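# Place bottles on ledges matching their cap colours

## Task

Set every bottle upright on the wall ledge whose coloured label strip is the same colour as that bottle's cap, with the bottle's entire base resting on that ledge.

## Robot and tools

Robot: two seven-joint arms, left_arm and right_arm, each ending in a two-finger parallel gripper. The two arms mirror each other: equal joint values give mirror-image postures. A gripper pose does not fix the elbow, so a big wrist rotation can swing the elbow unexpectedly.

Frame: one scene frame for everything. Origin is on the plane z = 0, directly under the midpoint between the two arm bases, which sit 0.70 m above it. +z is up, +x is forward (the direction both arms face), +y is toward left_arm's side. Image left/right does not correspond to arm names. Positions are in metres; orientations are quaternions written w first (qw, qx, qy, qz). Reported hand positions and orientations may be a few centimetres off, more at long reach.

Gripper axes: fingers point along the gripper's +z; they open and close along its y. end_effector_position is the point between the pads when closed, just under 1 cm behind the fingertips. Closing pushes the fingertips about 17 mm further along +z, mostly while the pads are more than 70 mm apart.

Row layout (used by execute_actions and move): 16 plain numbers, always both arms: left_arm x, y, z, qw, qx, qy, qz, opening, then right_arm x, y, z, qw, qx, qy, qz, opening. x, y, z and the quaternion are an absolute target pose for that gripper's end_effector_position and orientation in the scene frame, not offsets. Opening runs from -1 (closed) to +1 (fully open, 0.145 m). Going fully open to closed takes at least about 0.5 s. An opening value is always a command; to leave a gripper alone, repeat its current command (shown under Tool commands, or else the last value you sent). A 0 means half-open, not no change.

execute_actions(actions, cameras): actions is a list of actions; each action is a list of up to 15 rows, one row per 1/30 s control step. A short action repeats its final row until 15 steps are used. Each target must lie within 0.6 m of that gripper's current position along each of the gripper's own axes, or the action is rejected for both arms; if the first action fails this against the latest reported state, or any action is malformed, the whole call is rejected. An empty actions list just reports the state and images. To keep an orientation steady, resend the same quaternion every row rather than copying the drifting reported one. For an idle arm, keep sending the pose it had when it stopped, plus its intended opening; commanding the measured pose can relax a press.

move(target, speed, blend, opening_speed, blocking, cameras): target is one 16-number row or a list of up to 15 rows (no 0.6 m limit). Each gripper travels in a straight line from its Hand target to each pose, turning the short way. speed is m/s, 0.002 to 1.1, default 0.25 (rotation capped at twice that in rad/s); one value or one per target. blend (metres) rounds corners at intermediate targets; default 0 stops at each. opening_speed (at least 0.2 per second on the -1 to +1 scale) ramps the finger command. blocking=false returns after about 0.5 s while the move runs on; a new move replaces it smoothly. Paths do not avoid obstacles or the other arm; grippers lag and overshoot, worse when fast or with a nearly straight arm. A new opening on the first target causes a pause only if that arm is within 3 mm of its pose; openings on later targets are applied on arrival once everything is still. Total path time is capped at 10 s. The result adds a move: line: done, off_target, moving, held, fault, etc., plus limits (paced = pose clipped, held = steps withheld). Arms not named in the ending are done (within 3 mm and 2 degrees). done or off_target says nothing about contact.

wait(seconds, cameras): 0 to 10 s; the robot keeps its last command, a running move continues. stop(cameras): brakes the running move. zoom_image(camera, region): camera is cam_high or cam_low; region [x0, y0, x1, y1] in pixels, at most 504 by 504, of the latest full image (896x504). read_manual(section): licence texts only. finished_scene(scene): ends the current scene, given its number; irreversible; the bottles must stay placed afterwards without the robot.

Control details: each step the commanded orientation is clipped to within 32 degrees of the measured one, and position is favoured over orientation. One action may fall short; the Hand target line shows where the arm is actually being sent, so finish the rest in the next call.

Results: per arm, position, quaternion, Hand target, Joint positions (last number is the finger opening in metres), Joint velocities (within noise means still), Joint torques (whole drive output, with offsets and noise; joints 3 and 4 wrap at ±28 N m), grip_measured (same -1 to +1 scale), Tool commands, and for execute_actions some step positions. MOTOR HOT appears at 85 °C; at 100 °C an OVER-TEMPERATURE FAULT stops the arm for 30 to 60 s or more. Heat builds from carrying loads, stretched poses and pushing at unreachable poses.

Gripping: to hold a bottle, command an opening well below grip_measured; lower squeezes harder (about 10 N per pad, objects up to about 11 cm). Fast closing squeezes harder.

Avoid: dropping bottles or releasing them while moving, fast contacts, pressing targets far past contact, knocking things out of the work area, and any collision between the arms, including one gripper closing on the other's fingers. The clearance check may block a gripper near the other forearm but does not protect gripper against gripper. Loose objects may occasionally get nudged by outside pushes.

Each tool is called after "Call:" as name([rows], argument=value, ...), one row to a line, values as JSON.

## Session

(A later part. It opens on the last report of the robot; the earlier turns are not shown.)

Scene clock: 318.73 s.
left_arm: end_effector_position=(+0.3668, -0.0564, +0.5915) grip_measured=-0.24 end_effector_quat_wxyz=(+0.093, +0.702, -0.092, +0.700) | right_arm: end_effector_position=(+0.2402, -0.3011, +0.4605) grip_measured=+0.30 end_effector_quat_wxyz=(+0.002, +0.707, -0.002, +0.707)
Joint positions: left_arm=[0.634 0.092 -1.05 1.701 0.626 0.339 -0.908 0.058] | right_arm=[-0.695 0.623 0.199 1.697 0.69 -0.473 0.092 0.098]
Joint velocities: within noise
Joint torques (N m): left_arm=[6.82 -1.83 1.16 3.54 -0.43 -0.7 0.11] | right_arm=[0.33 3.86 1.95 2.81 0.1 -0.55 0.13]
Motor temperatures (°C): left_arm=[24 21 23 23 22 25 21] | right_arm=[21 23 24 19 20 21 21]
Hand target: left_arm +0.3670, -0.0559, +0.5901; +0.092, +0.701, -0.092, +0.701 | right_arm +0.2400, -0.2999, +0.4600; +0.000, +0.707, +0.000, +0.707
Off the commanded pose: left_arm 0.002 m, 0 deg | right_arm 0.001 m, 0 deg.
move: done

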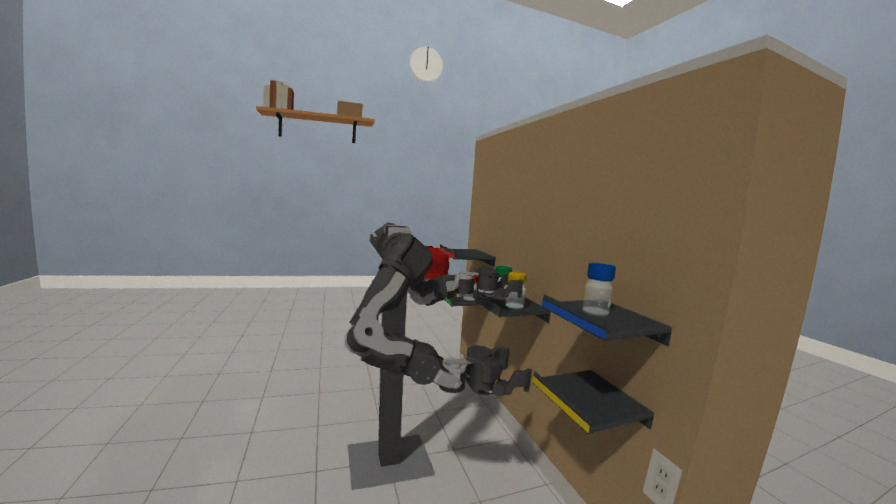

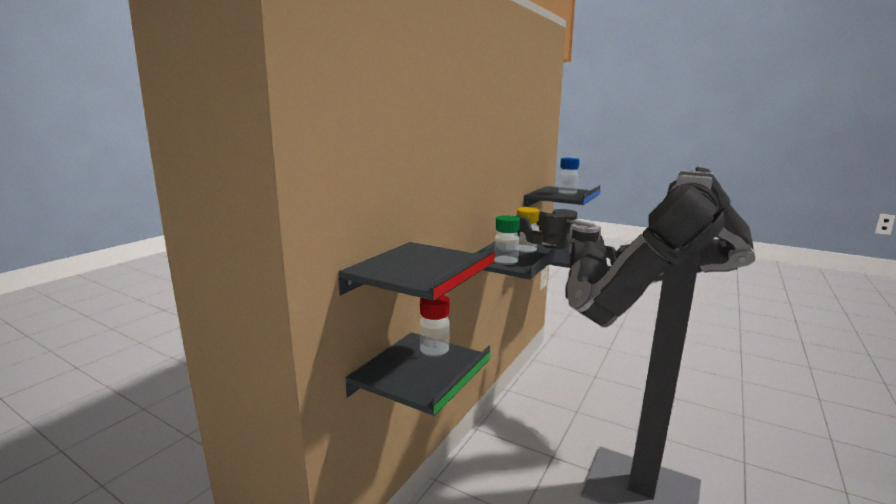

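Call:
move(target=[0.367,-0.056,0.587,0.0923,0.7010,-0.0923,0.7010,-0.7,0.24,-0.30,0.46,0,0.7071,0,0.7071,0.3], speed=0.02, cameras=[])

Call:
move(target=[0.367,-0.056,0.584,0.0923,0.7010,-0.0923,0.7010,-0.7,0.24,-0.30,0.46,0,0.7071,0,0.7071,0.3], speed=0.02)

Call:
zoom_image(camera="cam_high", region=[440, 240, 560, 330])

Call:
zoom_image(camera="cam_low", region=[480, 180, 600, 290])

Scene clock: 329.07 s.
left_arm: end_effector_position=(+0.3669, -0.0564, +0.5896) grip_measured=-0.24 end_effector_quat_wxyz=(+0.094, +0.700, -0.092, +0.701) | right_arm: end_effector_position=(+0.2402, -0.3011, +0.4605) grip_measured=+0.30 end_effector_quat_wxyz=(+0.002, +0.707, -0.002, +0.707)
Joint positions: left_arm=[0.633 0.096 -1.058 1.695 0.624 0.323 -0.908 0.058] | right_arm=[-0.695 0.623 0.199 1.697 0.69 -0.473 0.092 0.098]
Joint velocities: within noise
Joint torques (N m): left_arm=[6.53 -1.75 1.06 3.36 -0.4 -0.65 0.12] | right_arm=[0.17 3.94 1.95 2.89 0.12 -0.53 0.12]
Motor temperatures (°C): left_arm=[24 21 23 22 22 25 21] | right_arm=[21 23 23 20 20 21 21]
Hand target: left_arm +0.3670, -0.0560, +0.5870; +0.092, +0.701, -0.092, +0.701 | right_arm +0.2400, -0.2999, +0.4600; +0.000, +0.707, +0.000, +0.707
Off the commanded pose: left_arm 0.003 m, 0 deg | right_arm 0.001 m, 0 deg.
move: done
No camera images: "cameras" was empty.

Scene clock: 329.77 s.
left_arm: end_effector_position=(+0.3670, -0.0562, +0.5894) grip_measured=-0.24 end_effector_quat_wxyz=(+0.094, +0.697, -0.090, +0.705) | right_arm: end_effector_position=(+0.2402, -0.3011, +0.4605) grip_measured=+0.30 end_effector_quat_wxyz=(+0.002, +0.707, -0.002, +0.707)
Joint positions: left_arm=[0.632 0.097 -1.062 1.69 0.616 0.307 -0.908 0.058] | right_arm=[-0.695 0.623 0.199 1.697 0.69 -0.473 0.092 0.098]
Joint velocities: within noise
Joint torques (N m): left_arm=[5.89 -1.49 0.94 2.99 -0.25 -0.51 0.18] | right_arm=[0.28 3.78 1.89 2.86 0.11 -0.54 0.12]
Motor temperatures (°C): left_arm=[24 21 23 22 22 25 21] | right_arm=[21 23 23 20 20 21 21]
Hand target: left_arm +0.3670, -0.0559, +0.5839; +0.092, +0.701, -0.092, +0.701 | right_arm +0.2400, -0.2999, +0.4600; +0.000, +0.707, +0.000, +0.707
Off the commanded pose: left_arm 0.005 m, 1 deg | right_arm 0.001 m, 0 deg.
move: off_target (left_arm)

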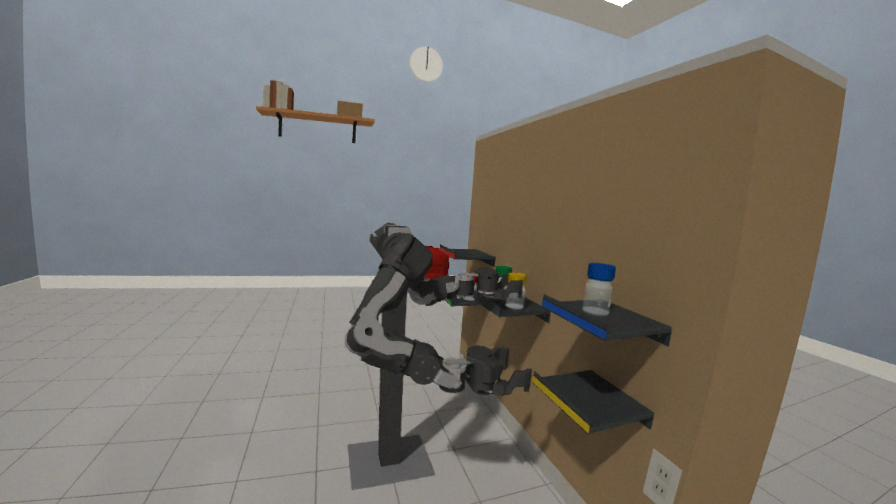

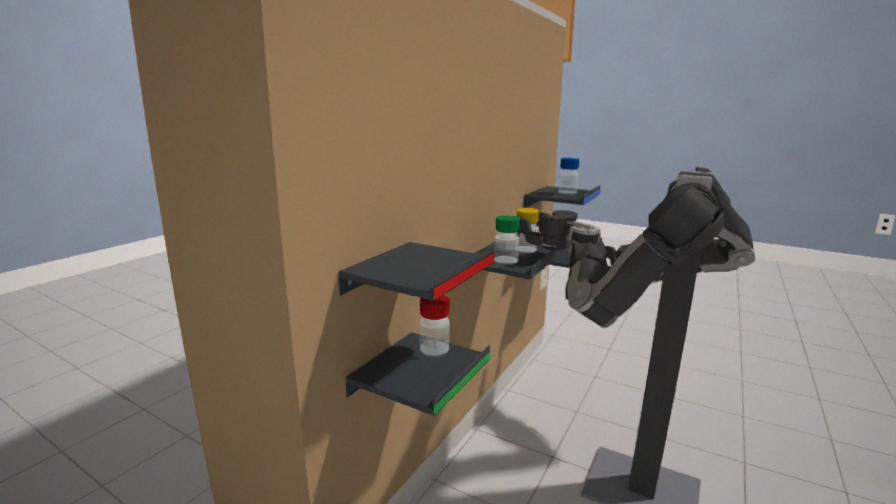

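Scaled by 4.200 from the camera's 896x504 image, which has a finer 1280x720 frame.

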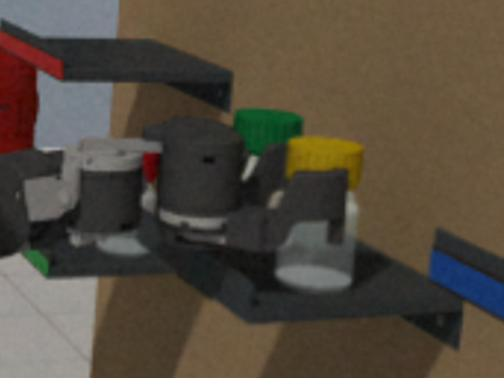

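Scaled by 4.200 from the camera's 896x504 image, which has a finer 1280x720 frame.

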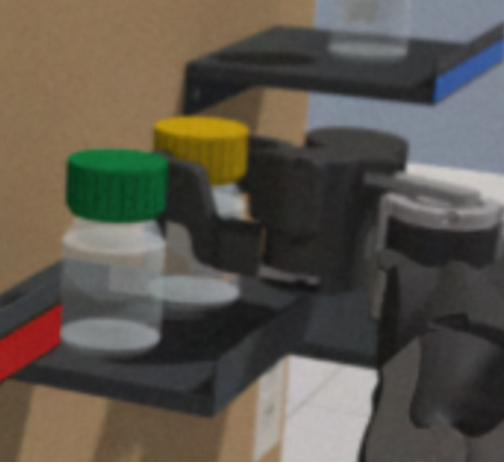

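Call:
move(target=[0.367,-0.056,0.588,0.0923,0.7010,-0.0923,0.7010,0.1,0.24,-0.30,0.46,0,0.7071,0,0.7071,0.3], speed=0.02, opening_speed=0.4)

Call:
zoom_image(camera="cam_high", region=[440, 240, 560, 330])

Call:
zoom_image(camera="cam_low", region=[480, 180, 600, 290])

Scene clock: 342.77 s.
left_arm: end_effector_position=(+0.3670, -0.0562, +0.5883) grip_measured=+0.10 end_effector_quat_wxyz=(+0.093, +0.700, -0.092, +0.702) | right_arm: end_effector_position=(+0.2402, -0.3011, +0.4605) grip_measured=+0.30 end_effector_quat_wxyz=(+0.002, +0.707, -0.002, +0.707)
Joint positions: left_arm=[0.632 0.097 -1.061 1.691 0.621 0.318 -0.908 0.083] | right_arm=[-0.695 0.623 0.199 1.697 0.69 -0.473 0.092 0.098]
Joint velocities: within noise
Joint torques (N m): left_arm=[7.27 -2.12 1.85 4.64 -0.21 -0.35 0.08] | right_arm=[0.22 3.71 1.96 2.92 0.11 -0.55 0.11]
Motor temperatures (°C): left_arm=[24 21 23 22 22 25 21] | right_arm=[20 23 23 20 20 21 21]
Hand target: left_arm +0.3670, -0.0559, +0.5880; +0.092, +0.701, -0.092, +0.701 | right_arm +0.2400, -0.2999, +0.4600; +0.000, +0.707, +0.000, +0.707
Off the commanded pose: left_arm 0.000 m, 0 deg | right_arm 0.001 m, 0 deg.
move: done

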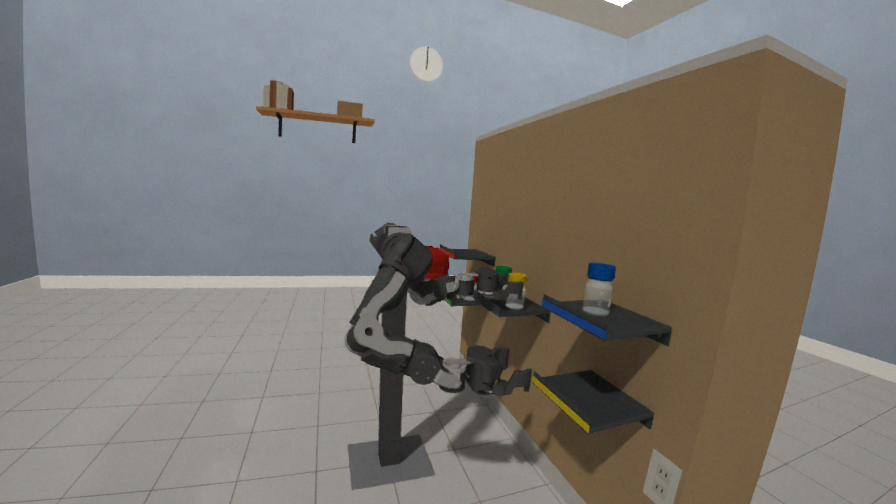

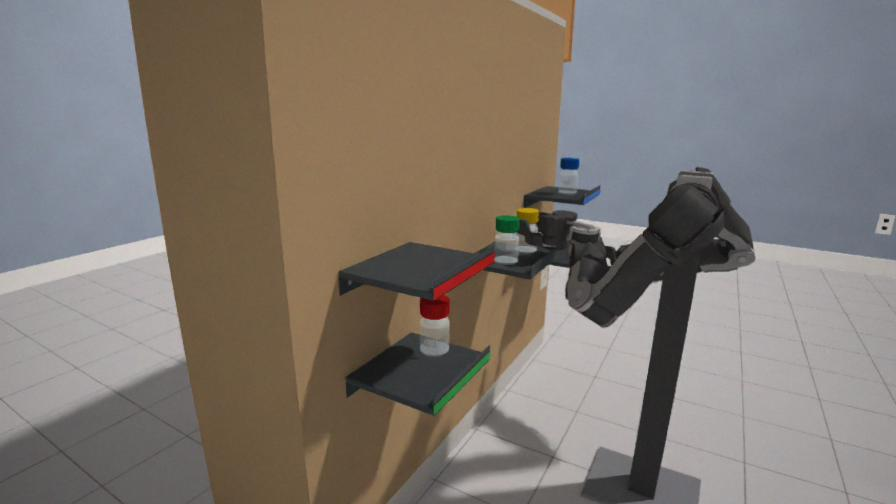

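Scaled by 4.200 from the camera's 896x504 image, which has a finer 1280x720 frame.

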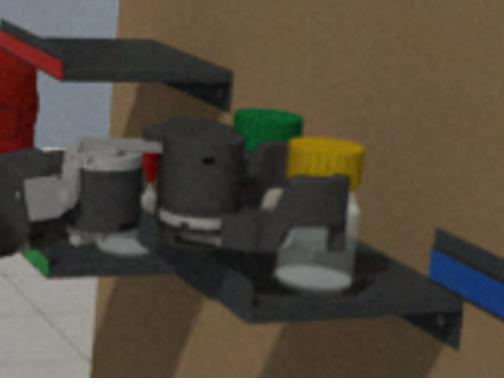

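Scaled by 4.200 from the camera's 896x504 image, which has a finer 1280x720 frame.

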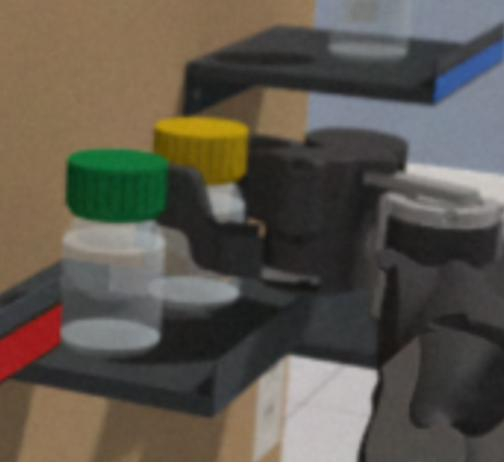

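Call:
move(target=[0.268,-0.0295,0.59,0.0923,0.7010,-0.0923,0.7010,0.1,0.24,-0.30,0.46,0,0.7071,0,0.7071,0.3], speed=0.05)

Call:
zoom_image(camera="cam_high", region=[440, 240, 560, 330])

Call:
zoom_image(camera="cam_low", region=[480, 180, 600, 290])

Scene clock: 356.20 s.
left_arm: end_effector_position=(+0.2684, -0.0305, +0.5909) grip_measured=+0.10 end_effector_quat_wxyz=(+0.095, +0.700, -0.093, +0.702) | right_arm: end_effector_position=(+0.2402, -0.3011, +0.4605) grip_measured=+0.30 end_effector_quat_wxyz=(+0.002, +0.707, -0.002, +0.707)
Joint positions: left_arm=[0.35 0.226 -1.189 2.145 0.456 0.452 -1.111 0.083] | right_arm=[-0.695 0.623 0.199 1.697 0.69 -0.473 0.092 0.098]
Joint velocities: within noise
Joint torques (N m): left_arm=[3.57 -1.36 0.76 4.88 -0.37 -0.25 -0.03] | right_arm=[0.2 3.76 1.87 2.97 0.1 -0.56 0.12]
Motor temperatures (°C): left_arm=[24 21 23 23 22 25 21] | right_arm=[20 23 23 20 20 21 21]
Hand target: left_arm +0.2680, -0.0295, +0.5900; +0.092, +0.701, -0.092, +0.701 | right_arm +0.2400, -0.2999, +0.4600; +0.000, +0.707, +0.000, +0.707
Off the commanded pose: left_arm 0.001 m, 0 deg | right_arm 0.001 m, 0 deg.
move: done

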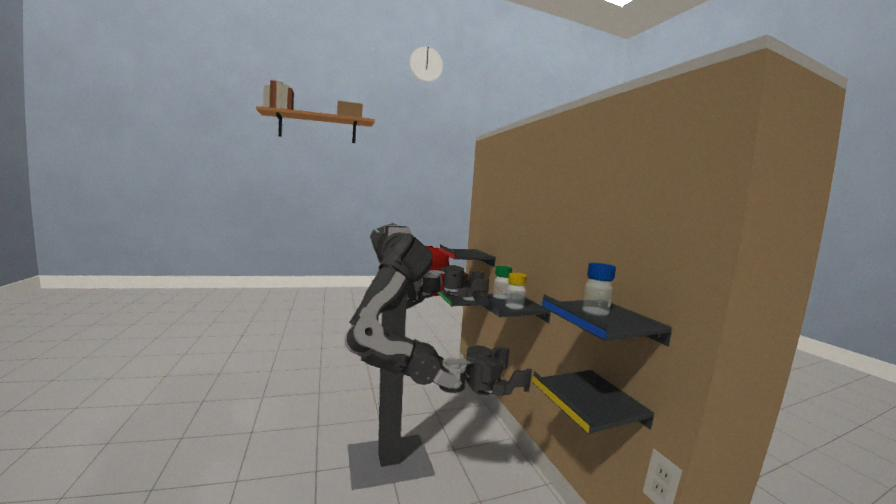

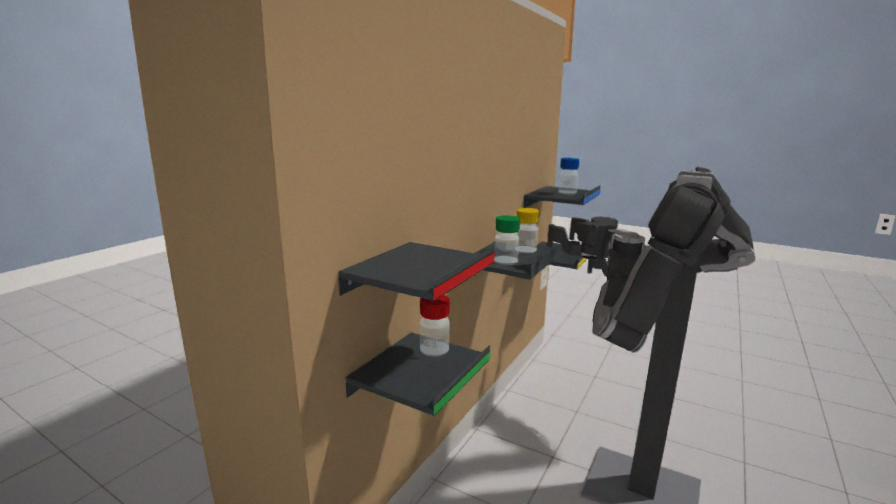

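Scaled by 4.200 from the camera's 896x504 image, which has a finer 1280x720 frame.

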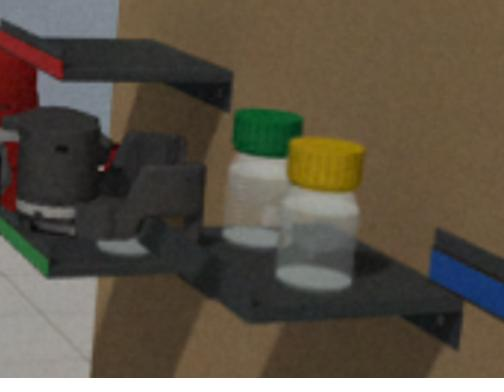

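Scaled by 4.200 from the camera's 896x504 image, which has a finer 1280x720 frame.

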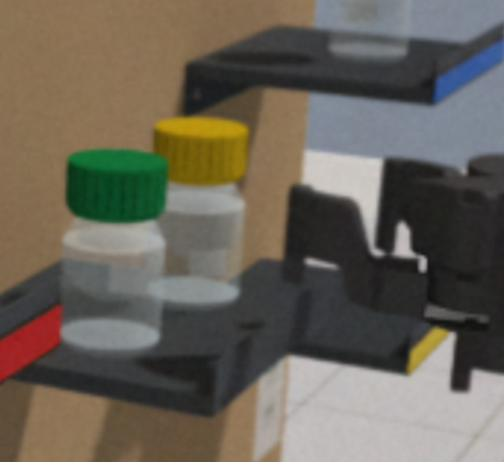

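Call:
move([
  [0.235,0.07,0.58,0,0.7071,0,0.7071,0.4,0.24,-0.2,0.50,-0.0923,0.7010,0.0923,0.7010,0.25],
  [0.22,0.25,0.52,0,0.7071,0,0.7071,0.4,0.235,-0.12,0.54,-0.0923,0.7010,0.0923,0.7010,0.25],
  [0.22,0.358,0.50,0,0.7071,0,0.7071,0.4,0.25,-0.082,0.595,-0.0923,0.7010,0.0923,0.7010,0.25],
], speed=0.12)

Call:
zoom_image(camera="cam_high", region=[420, 220, 560, 330])

Call:
zoom_image(camera="cam_low", region=[470, 180, 650, 330])

Call:
zoom_image(camera="cam_low", region=[340, 280, 560, 420])

Scene clock: 385.83 s.
left_arm: end_effector_position=(+0.2203, +0.3583, +0.5002) grip_measured=+0.40 end_effector_quat_wxyz=(-0.001, +0.707, +0.000, +0.707) | right_arm: end_effector_position=(+0.2506, -0.0816, +0.5950) grip_measured=+0.25 end_effector_quat_wxyz=(-0.096, +0.674, +0.089, +0.727)
Joint positions: left_arm=[-1.144 1.077 0.337 1.691 1.154 -0.789 0.067 0.105] | right_arm=[-0.416 0.293 -0.347 2.44 0.103 0.301 -0.213 0.094]
Joint velocities: within noise
Joint torques (N m): left_arm=[0.36 2.6 2.22 1.98 0.2 -0.6 0.23] | right_arm=[0.46 0.07 0.01 4.36 -0.07 -0.32 -0.11]
Motor temperatures (°C): left_arm=[22 21 23 23 22 25 21] | right_arm=[20 23 23 20 20 21 21]
Hand target: left_arm +0.2199, +0.3580, +0.4999; +0.000, +0.707, +0.000, +0.707 | right_arm +0.2504, -0.0819, +0.5945; -0.095, +0.676, +0.088, +0.725
Off the commanded pose: left_arm 0.000 m, 0 deg | right_arm 0.001 m, 4 deg.
joint read past its limit (left arm) — joint 6 (wrist pitch), lower limit.
joint sent to its limit (left arm) — joint 6 (wrist pitch), lower limit. The joint targets still meet the commanded pose.
joint sent to its limit (right arm) — joint 4 (elbow), upper limit, where the elbow is as bent as it goes. The joint targets are off in orientation, not in position.
move: off_target (right_arm)

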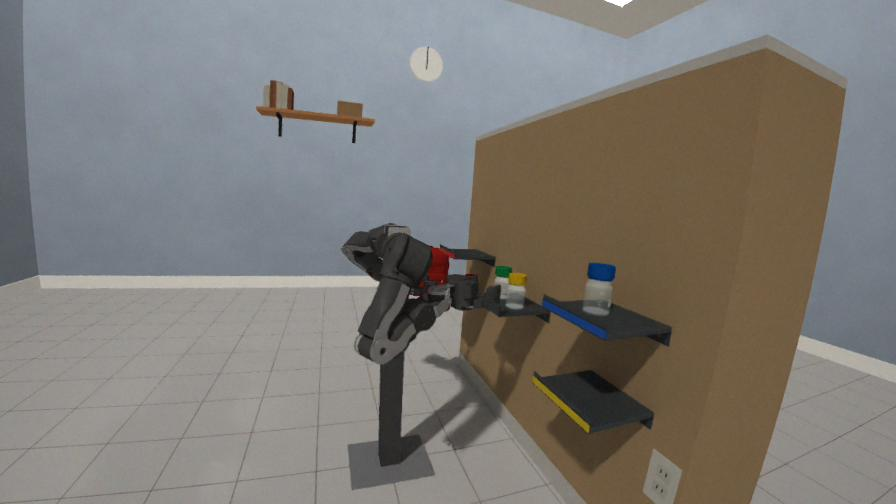

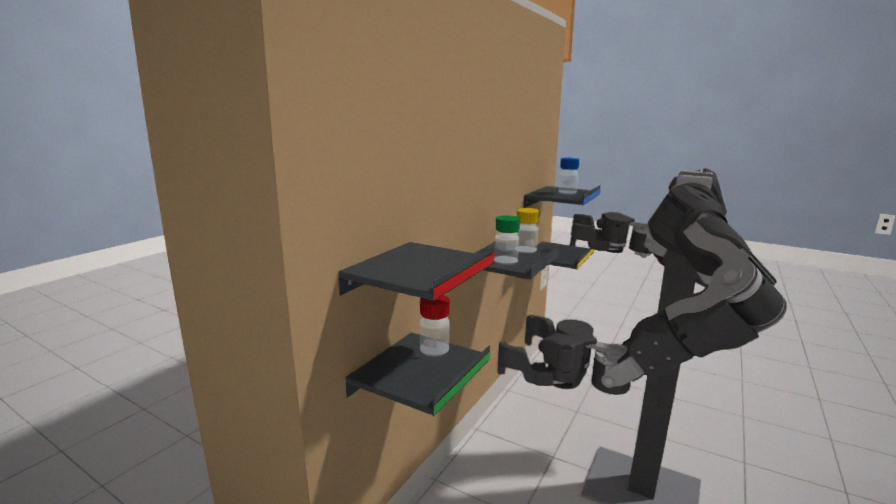

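Scaled by 3.600 from the camera's 896x504 image, which has a finer 1280x720 frame.

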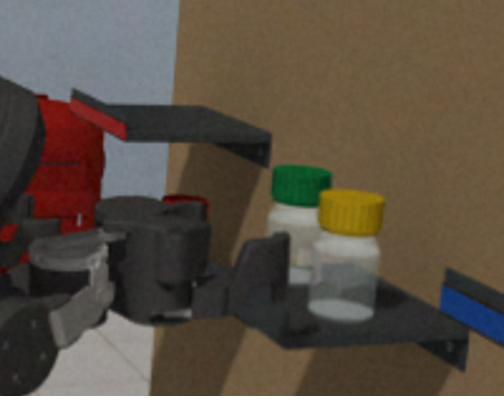

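Scaled by 2.800 from the camera's 896x504 image, which has a finer 1280x720 frame.

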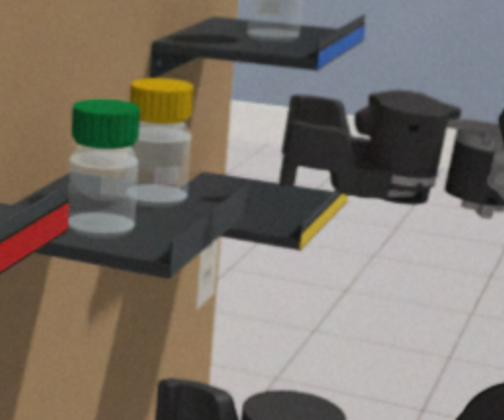

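Scaled by 2.291 from the camera's 896x504 image, which has a finer 1280x720 frame.

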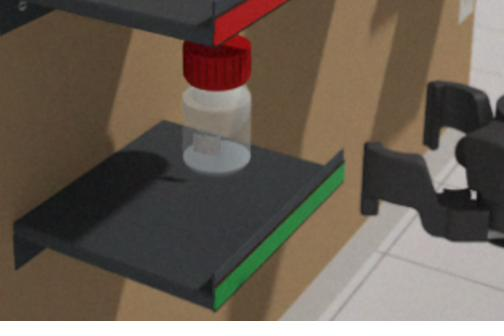

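Call:
move([
  [0.384,0.358,0.50,0,0.7071,0,0.7071,0.4,0.31,-0.066,0.595,-0.0923,0.7010,0.0923,0.7010,0.25],
], speed=0.07)

Call:
zoom_image(camera="cam_high", region=[440, 230, 560, 330])

Call:
zoom_image(camera="cam_low", region=[480, 190, 620, 290])

Call:
zoom_image(camera="cam_low", region=[340, 280, 540, 420])

Scene clock: 406.23 s.
left_arm: end_effector_position=(+0.3845, +0.3593, +0.5037) grip_measured=+0.40 end_effector_quat_wxyz=(-0.002, +0.703, +0.001, +0.711) | right_arm: end_effector_position=(+0.3101, -0.0676, +0.5968) grip_measured=+0.25 end_effector_quat_wxyz=(-0.090, +0.699, +0.090, +0.704)
Joint positions: left_arm=[0.172 0.999 -0.418 1.208 1.086 -0.376 0.094 0.105] | right_arm=[-0.05 0.174 -0.366 2.251 0.168 0.556 -0.213 0.094]
Joint velocities: within noise
Joint torques (N m): left_arm=[5.5 6.24 1.83 1.94 0.15 -0.53 0.23] | right_arm=[2.57 -0.38 -0.29 3.32 0.07 -0.32 0.08]
Motor temperatures (°C): left_arm=[22 21 23 22 22 25 21] | right_arm=[20 23 23 21 20 21 21]
Hand target: left_arm +0.3839, +0.3579, +0.5000; +0.000, +0.707, +0.000, +0.707 | right_arm +0.3100, -0.0660, +0.5950; -0.092, +0.701, +0.092, +0.701
Off the commanded pose: left_arm 0.004 m, 1 deg | right_arm 0.002 m, 1 deg.
move: off_target (left_arm)

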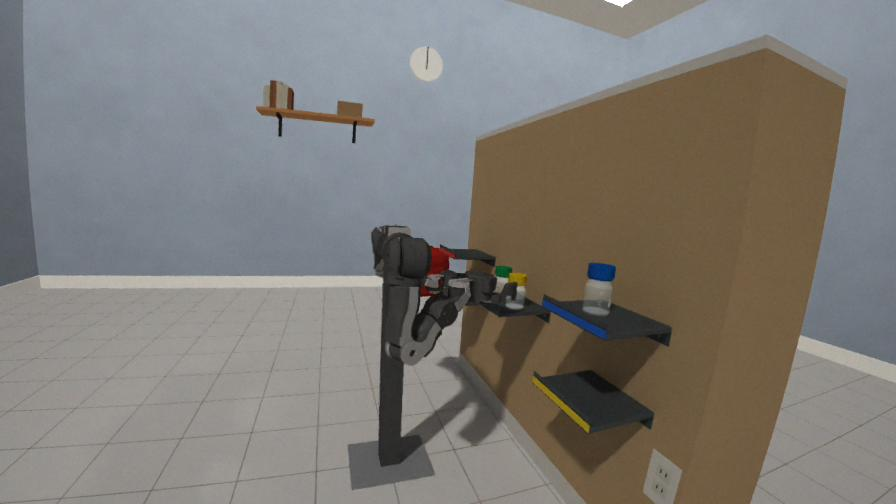

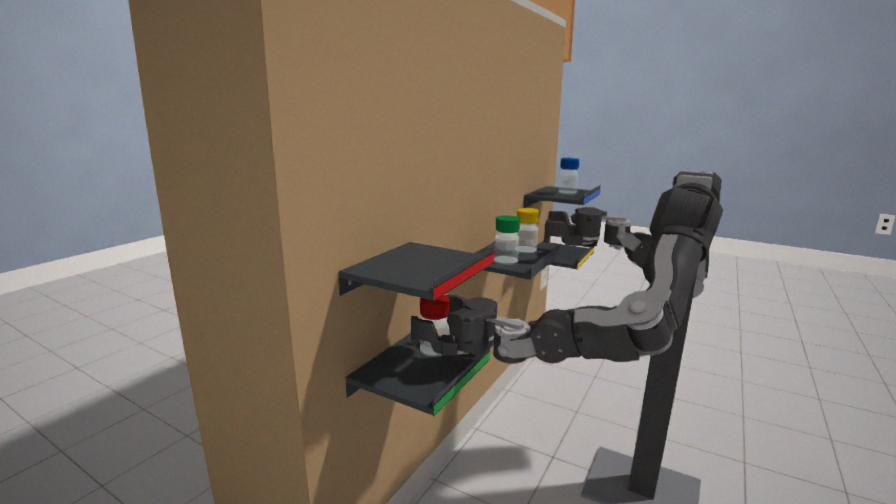

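Scaled by 4.200 from the camera's 896x504 image, which has a finer 1280x720 frame.

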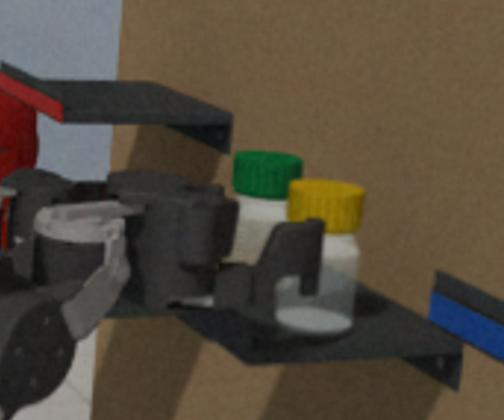

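Scaled by 3.600 from the camera's 896x504 image, which has a finer 1280x720 frame.

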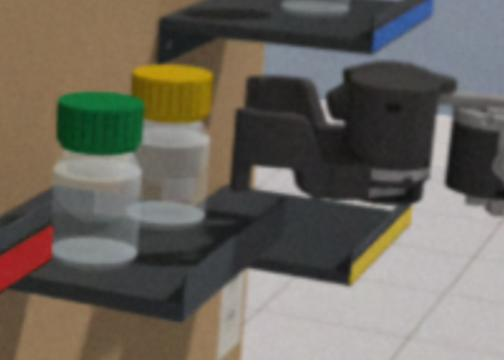

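Scaled by 2.520 from the camera's 896x504 image, which has a finer 1280x720 frame.

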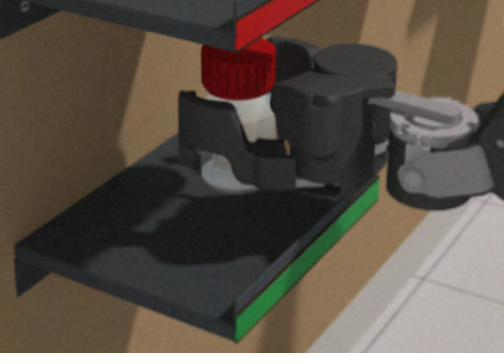

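Call:
move([
  [0.384,0.358,0.50,0,0.7071,0,0.7071,-0.7,0.366,-0.051,0.593,-0.0923,0.7010,0.0923,0.7010,0.25],
], speed=0.05, opening_speed=0.5)

Call:
zoom_image(camera="cam_high", region=[440, 230, 560, 330])

Call:
zoom_image(camera="cam_low", region=[480, 190, 620, 290])

Call:
zoom_image(camera="cam_low", region=[340, 280, 540, 420])

Scene clock: 437.67 s.
left_arm: end_effector_position=(+0.3845, +0.3585, +0.5037) grip_measured=-0.24 end_effector_quat_wxyz=(-0.001, +0.704, -0.001, +0.711) | right_arm: end_effector_position=(+0.3664, -0.0531, +0.5935) grip_measured=+0.25 end_effector_quat_wxyz=(-0.089, +0.702, +0.090, +0.701)
Joint positions: left_arm=[0.172 0.999 -0.418 1.208 1.086 -0.376 0.099 0.058] | right_arm=[0.195 0.1 -0.379 1.976 0.19 0.544 -0.203 0.094]
Joint velocities: within noise
Joint torques (N m): left_arm=[5.45 6.16 2 1.96 0.16 -0.53 0.09] | right_arm=[4.15 -0.94 -0.17 3.51 0.08 -0.53 0.12]
Motor temperatures (°C): left_arm=[23 23 23 22 22 25 21] | right_arm=[21 23 22 21 20 21 21]
Hand target: left_arm +0.3840, +0.3580, +0.5000; +0.000, +0.707, +0.000, +0.707 | right_arm +0.3660, -0.0510, +0.5930; -0.092, +0.701, +0.092, +0.701
Off the commanded pose: left_arm 0.004 m, 1 deg | right_arm 0.002 m, 1 deg.
move: off_target (left_arm)

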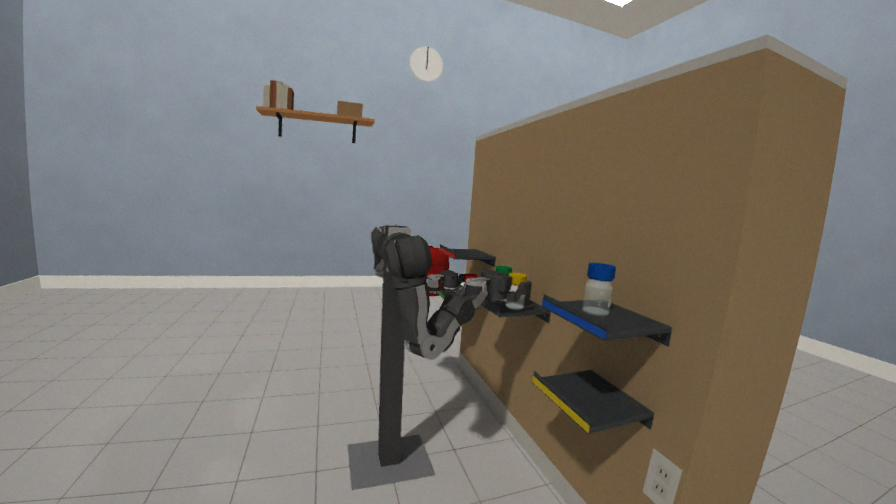

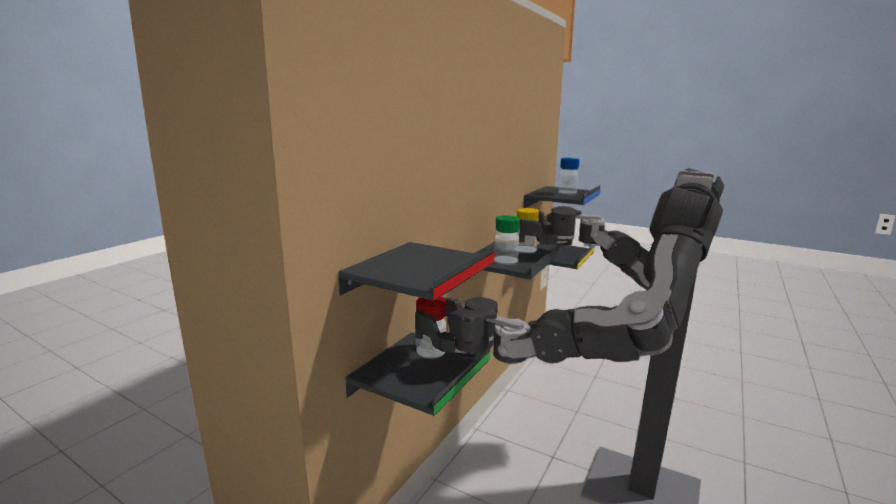

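Scaled by 4.200 from the camera's 896x504 image, which has a finer 1280x720 frame.

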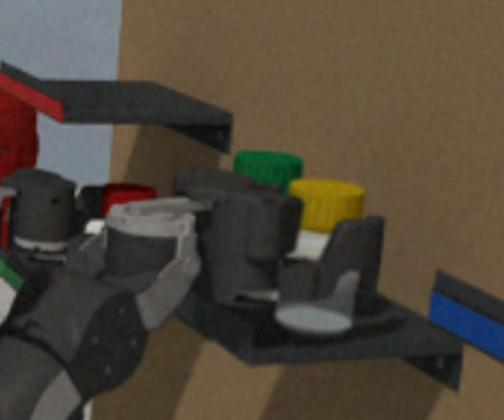

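Scaled by 3.600 from the camera's 896x504 image, which has a finer 1280x720 frame.

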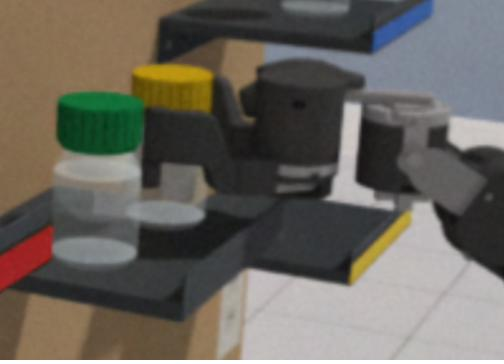

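Scaled by 2.520 from the camera's 896x504 image, which has a finer 1280x720 frame.

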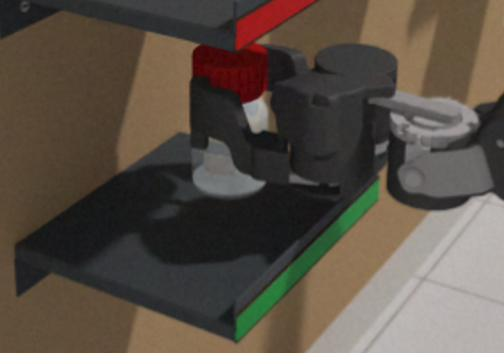

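Call:
move([
  [0.384,0.358,0.545,0,0.7071,0,0.7071,-0.7,0.366,-0.051,0.593,-0.0923,0.7010,0.0923,0.7010,-0.7],
], speed=0.05, opening_speed=0.4)

Call:
zoom_image(camera="cam_high", region=[440, 230, 560, 330])

Call:
zoom_image(camera="cam_low", region=[480, 190, 620, 290])

Call:
zoom_image(camera="cam_low", region=[340, 260, 540, 400])

Scene clock: 456.93 s.
left_arm: end_effector_position=(+0.3840, +0.3572, +0.5430) grip_measured=-0.24 end_effector_quat_wxyz=(+0.001, +0.710, -0.002, +0.704) | right_arm: end_effector_position=(+0.3663, -0.0527, +0.5934) grip_measured=-0.25 end_effector_quat_wxyz=(-0.089, +0.701, +0.090, +0.701)
Joint positions: left_arm=[0.136 1.126 -0.364 1.373 1.163 -0.267 0.033 0.058] | right_arm=[0.195 0.1 -0.38 1.976 0.191 0.544 -0.203 0.057]
Joint velocities: within noise
Joint torques (N m): left_arm=[5.18 7.4 3.77 2.96 0.21 -0.81 -0.05] | right_arm=[4.1 -0.8 -0.06 3.51 0.08 -0.54 0.14]
Motor temperatures (°C): left_arm=[23 24 24 22 21 25 21] | right_arm=[21 23 22 21 20 21 21]
Hand target: left_arm +0.3840, +0.3580, +0.5451; +0.000, +0.707, +0.000, +0.707 | right_arm +0.3660, -0.0510, +0.5930; -0.092, +0.701, +0.092, +0.701
Off the commanded pose: left_arm 0.002 m, 1 deg | right_arm 0.002 m, 0 deg.
move: done

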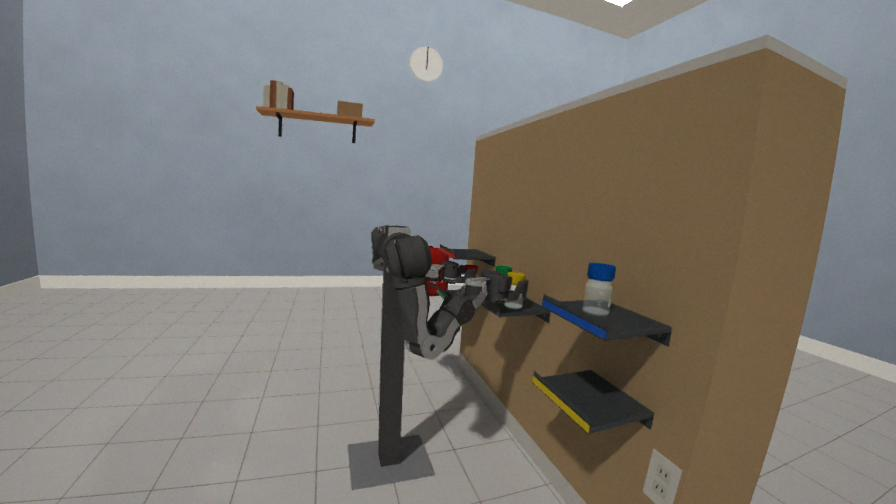

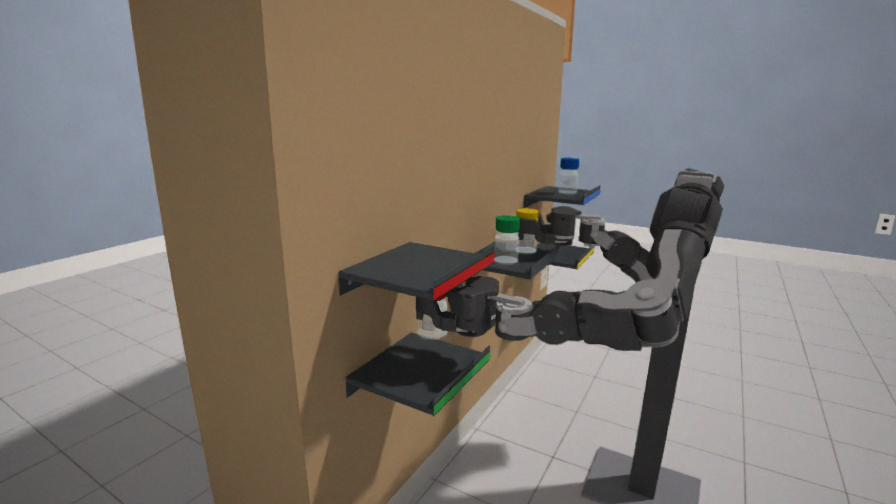

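Scaled by 4.200 from the camera's 896x504 image, which has a finer 1280x720 frame.

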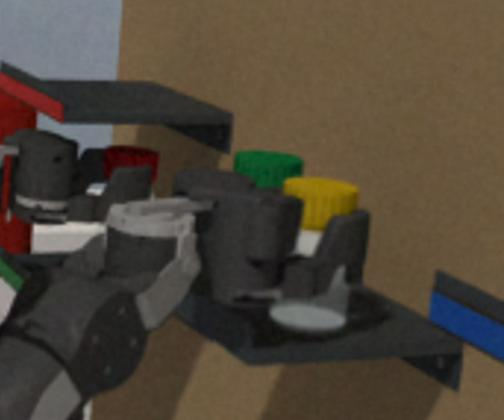

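Scaled by 3.600 from the camera's 896x504 image, which has a finer 1280x720 frame.

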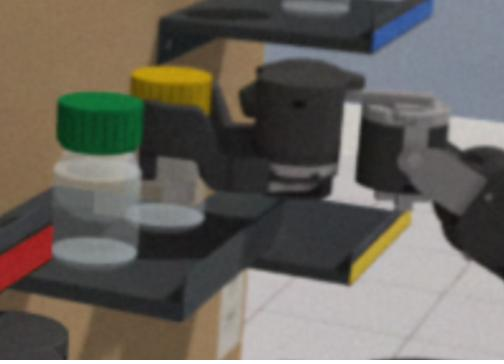

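Scaled by 2.520 from the camera's 896x504 image, which has a finer 1280x720 frame.

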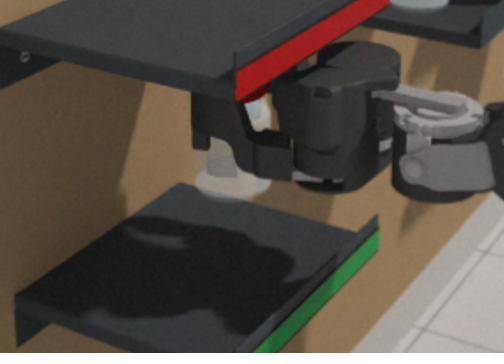

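Call:
move([
  [0.30,0.358,0.548,0,0.7071,0,0.7071,-0.7,0.363,-0.053,0.635,-0.0923,0.7010,0.0923,0.7010,-0.7],
  [0.22,0.36,0.55,0,0.7071,0,0.7071,-0.7,0.28,-0.075,0.645,-0.0923,0.7010,0.0923,0.7010,-0.7],
  [0.235,0.385,0.735,0,0.7071,0,0.7071,-0.7,0.24,-0.15,0.60,0,0.7071,0,0.7071,-0.7],
], speed=0.09)

Call:
zoom_image(camera="cam_high", region=[400, 200, 600, 340])

Scene clock: 475.83 s.
left_arm: end_effector_position=(+0.2351, +0.3852, +0.7338) grip_measured=-0.24 end_effector_quat_wxyz=(-0.001, +0.709, +0.001, +0.705) | right_arm: end_effector_position=(+0.2405, -0.1487, +0.5963) grip_measured=-0.25 end_effector_quat_wxyz=(+0.000, +0.646, -0.002, +0.763)
Joint positions: left_arm=[-1.09 0.949 1.575 1.948 1.444 0.476 0.273 0.058] | right_arm=[-0.553 0.525 -0.276 2.44 0.186 0.021 -0.568 0.057]
Joint velocities: within noise
Joint torques (N m): left_arm=[0.88 3.65 2.69 0.55 0.27 -0.78 0.2] | right_arm=[0.49 1.73 1.8 4.37 -0.4 -0.71 -0.03]
Motor temperatures (°C): left_arm=[23 24 25 22 21 25 21] | right_arm=[21 23 22 21 20 21 21]
Hand target: left_arm +0.2350, +0.3850, +0.7349; +0.000, +0.707, +0.000, +0.707 | right_arm +0.2404, -0.1499, +0.5994; +0.002, +0.640, -0.003, +0.768
Off the commanded pose: left_arm 0.001 m, 0 deg | right_arm 0.004 m, 10 deg.
joint read past its limit (left arm) — joint 3 (upper arm roll), upper limit.
joint sent to its limit (right arm) — joint 4 (elbow), upper limit, where the elbow is as bent as it goes. The joint targets are off in orientation, not in position.
move: off_target (right_arm)

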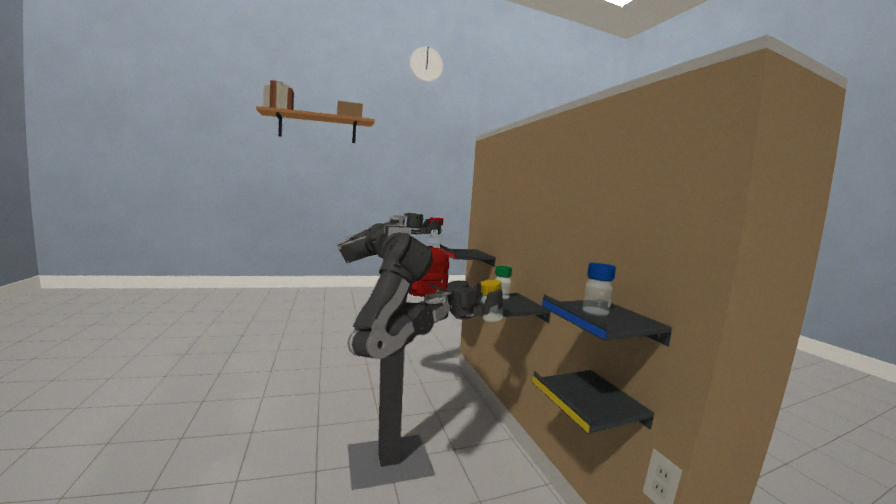

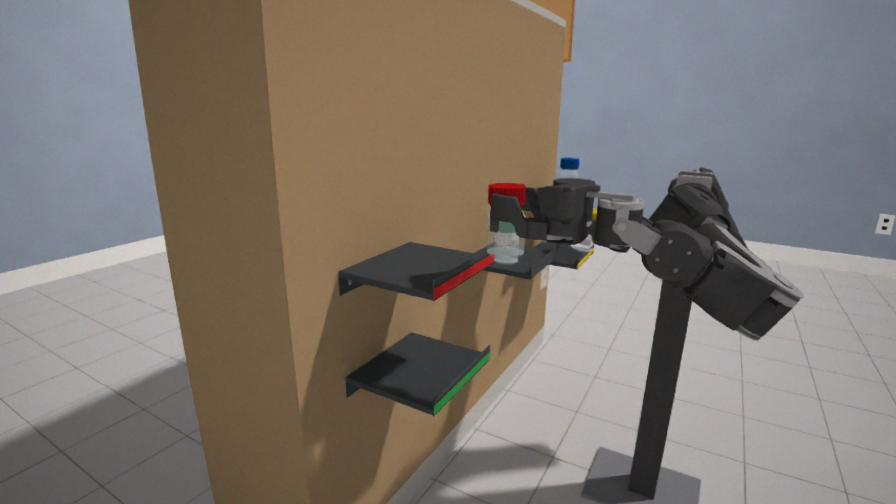

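Scaled by 2.520 from the camera's 896x504 image, which has a finer 1280x720 frame.

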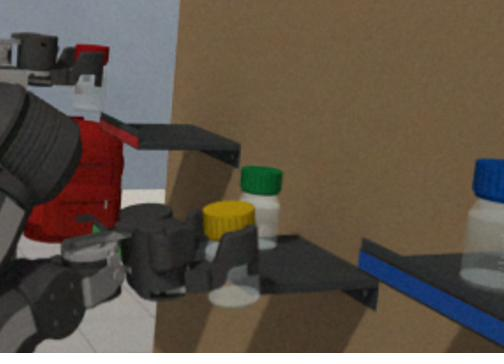

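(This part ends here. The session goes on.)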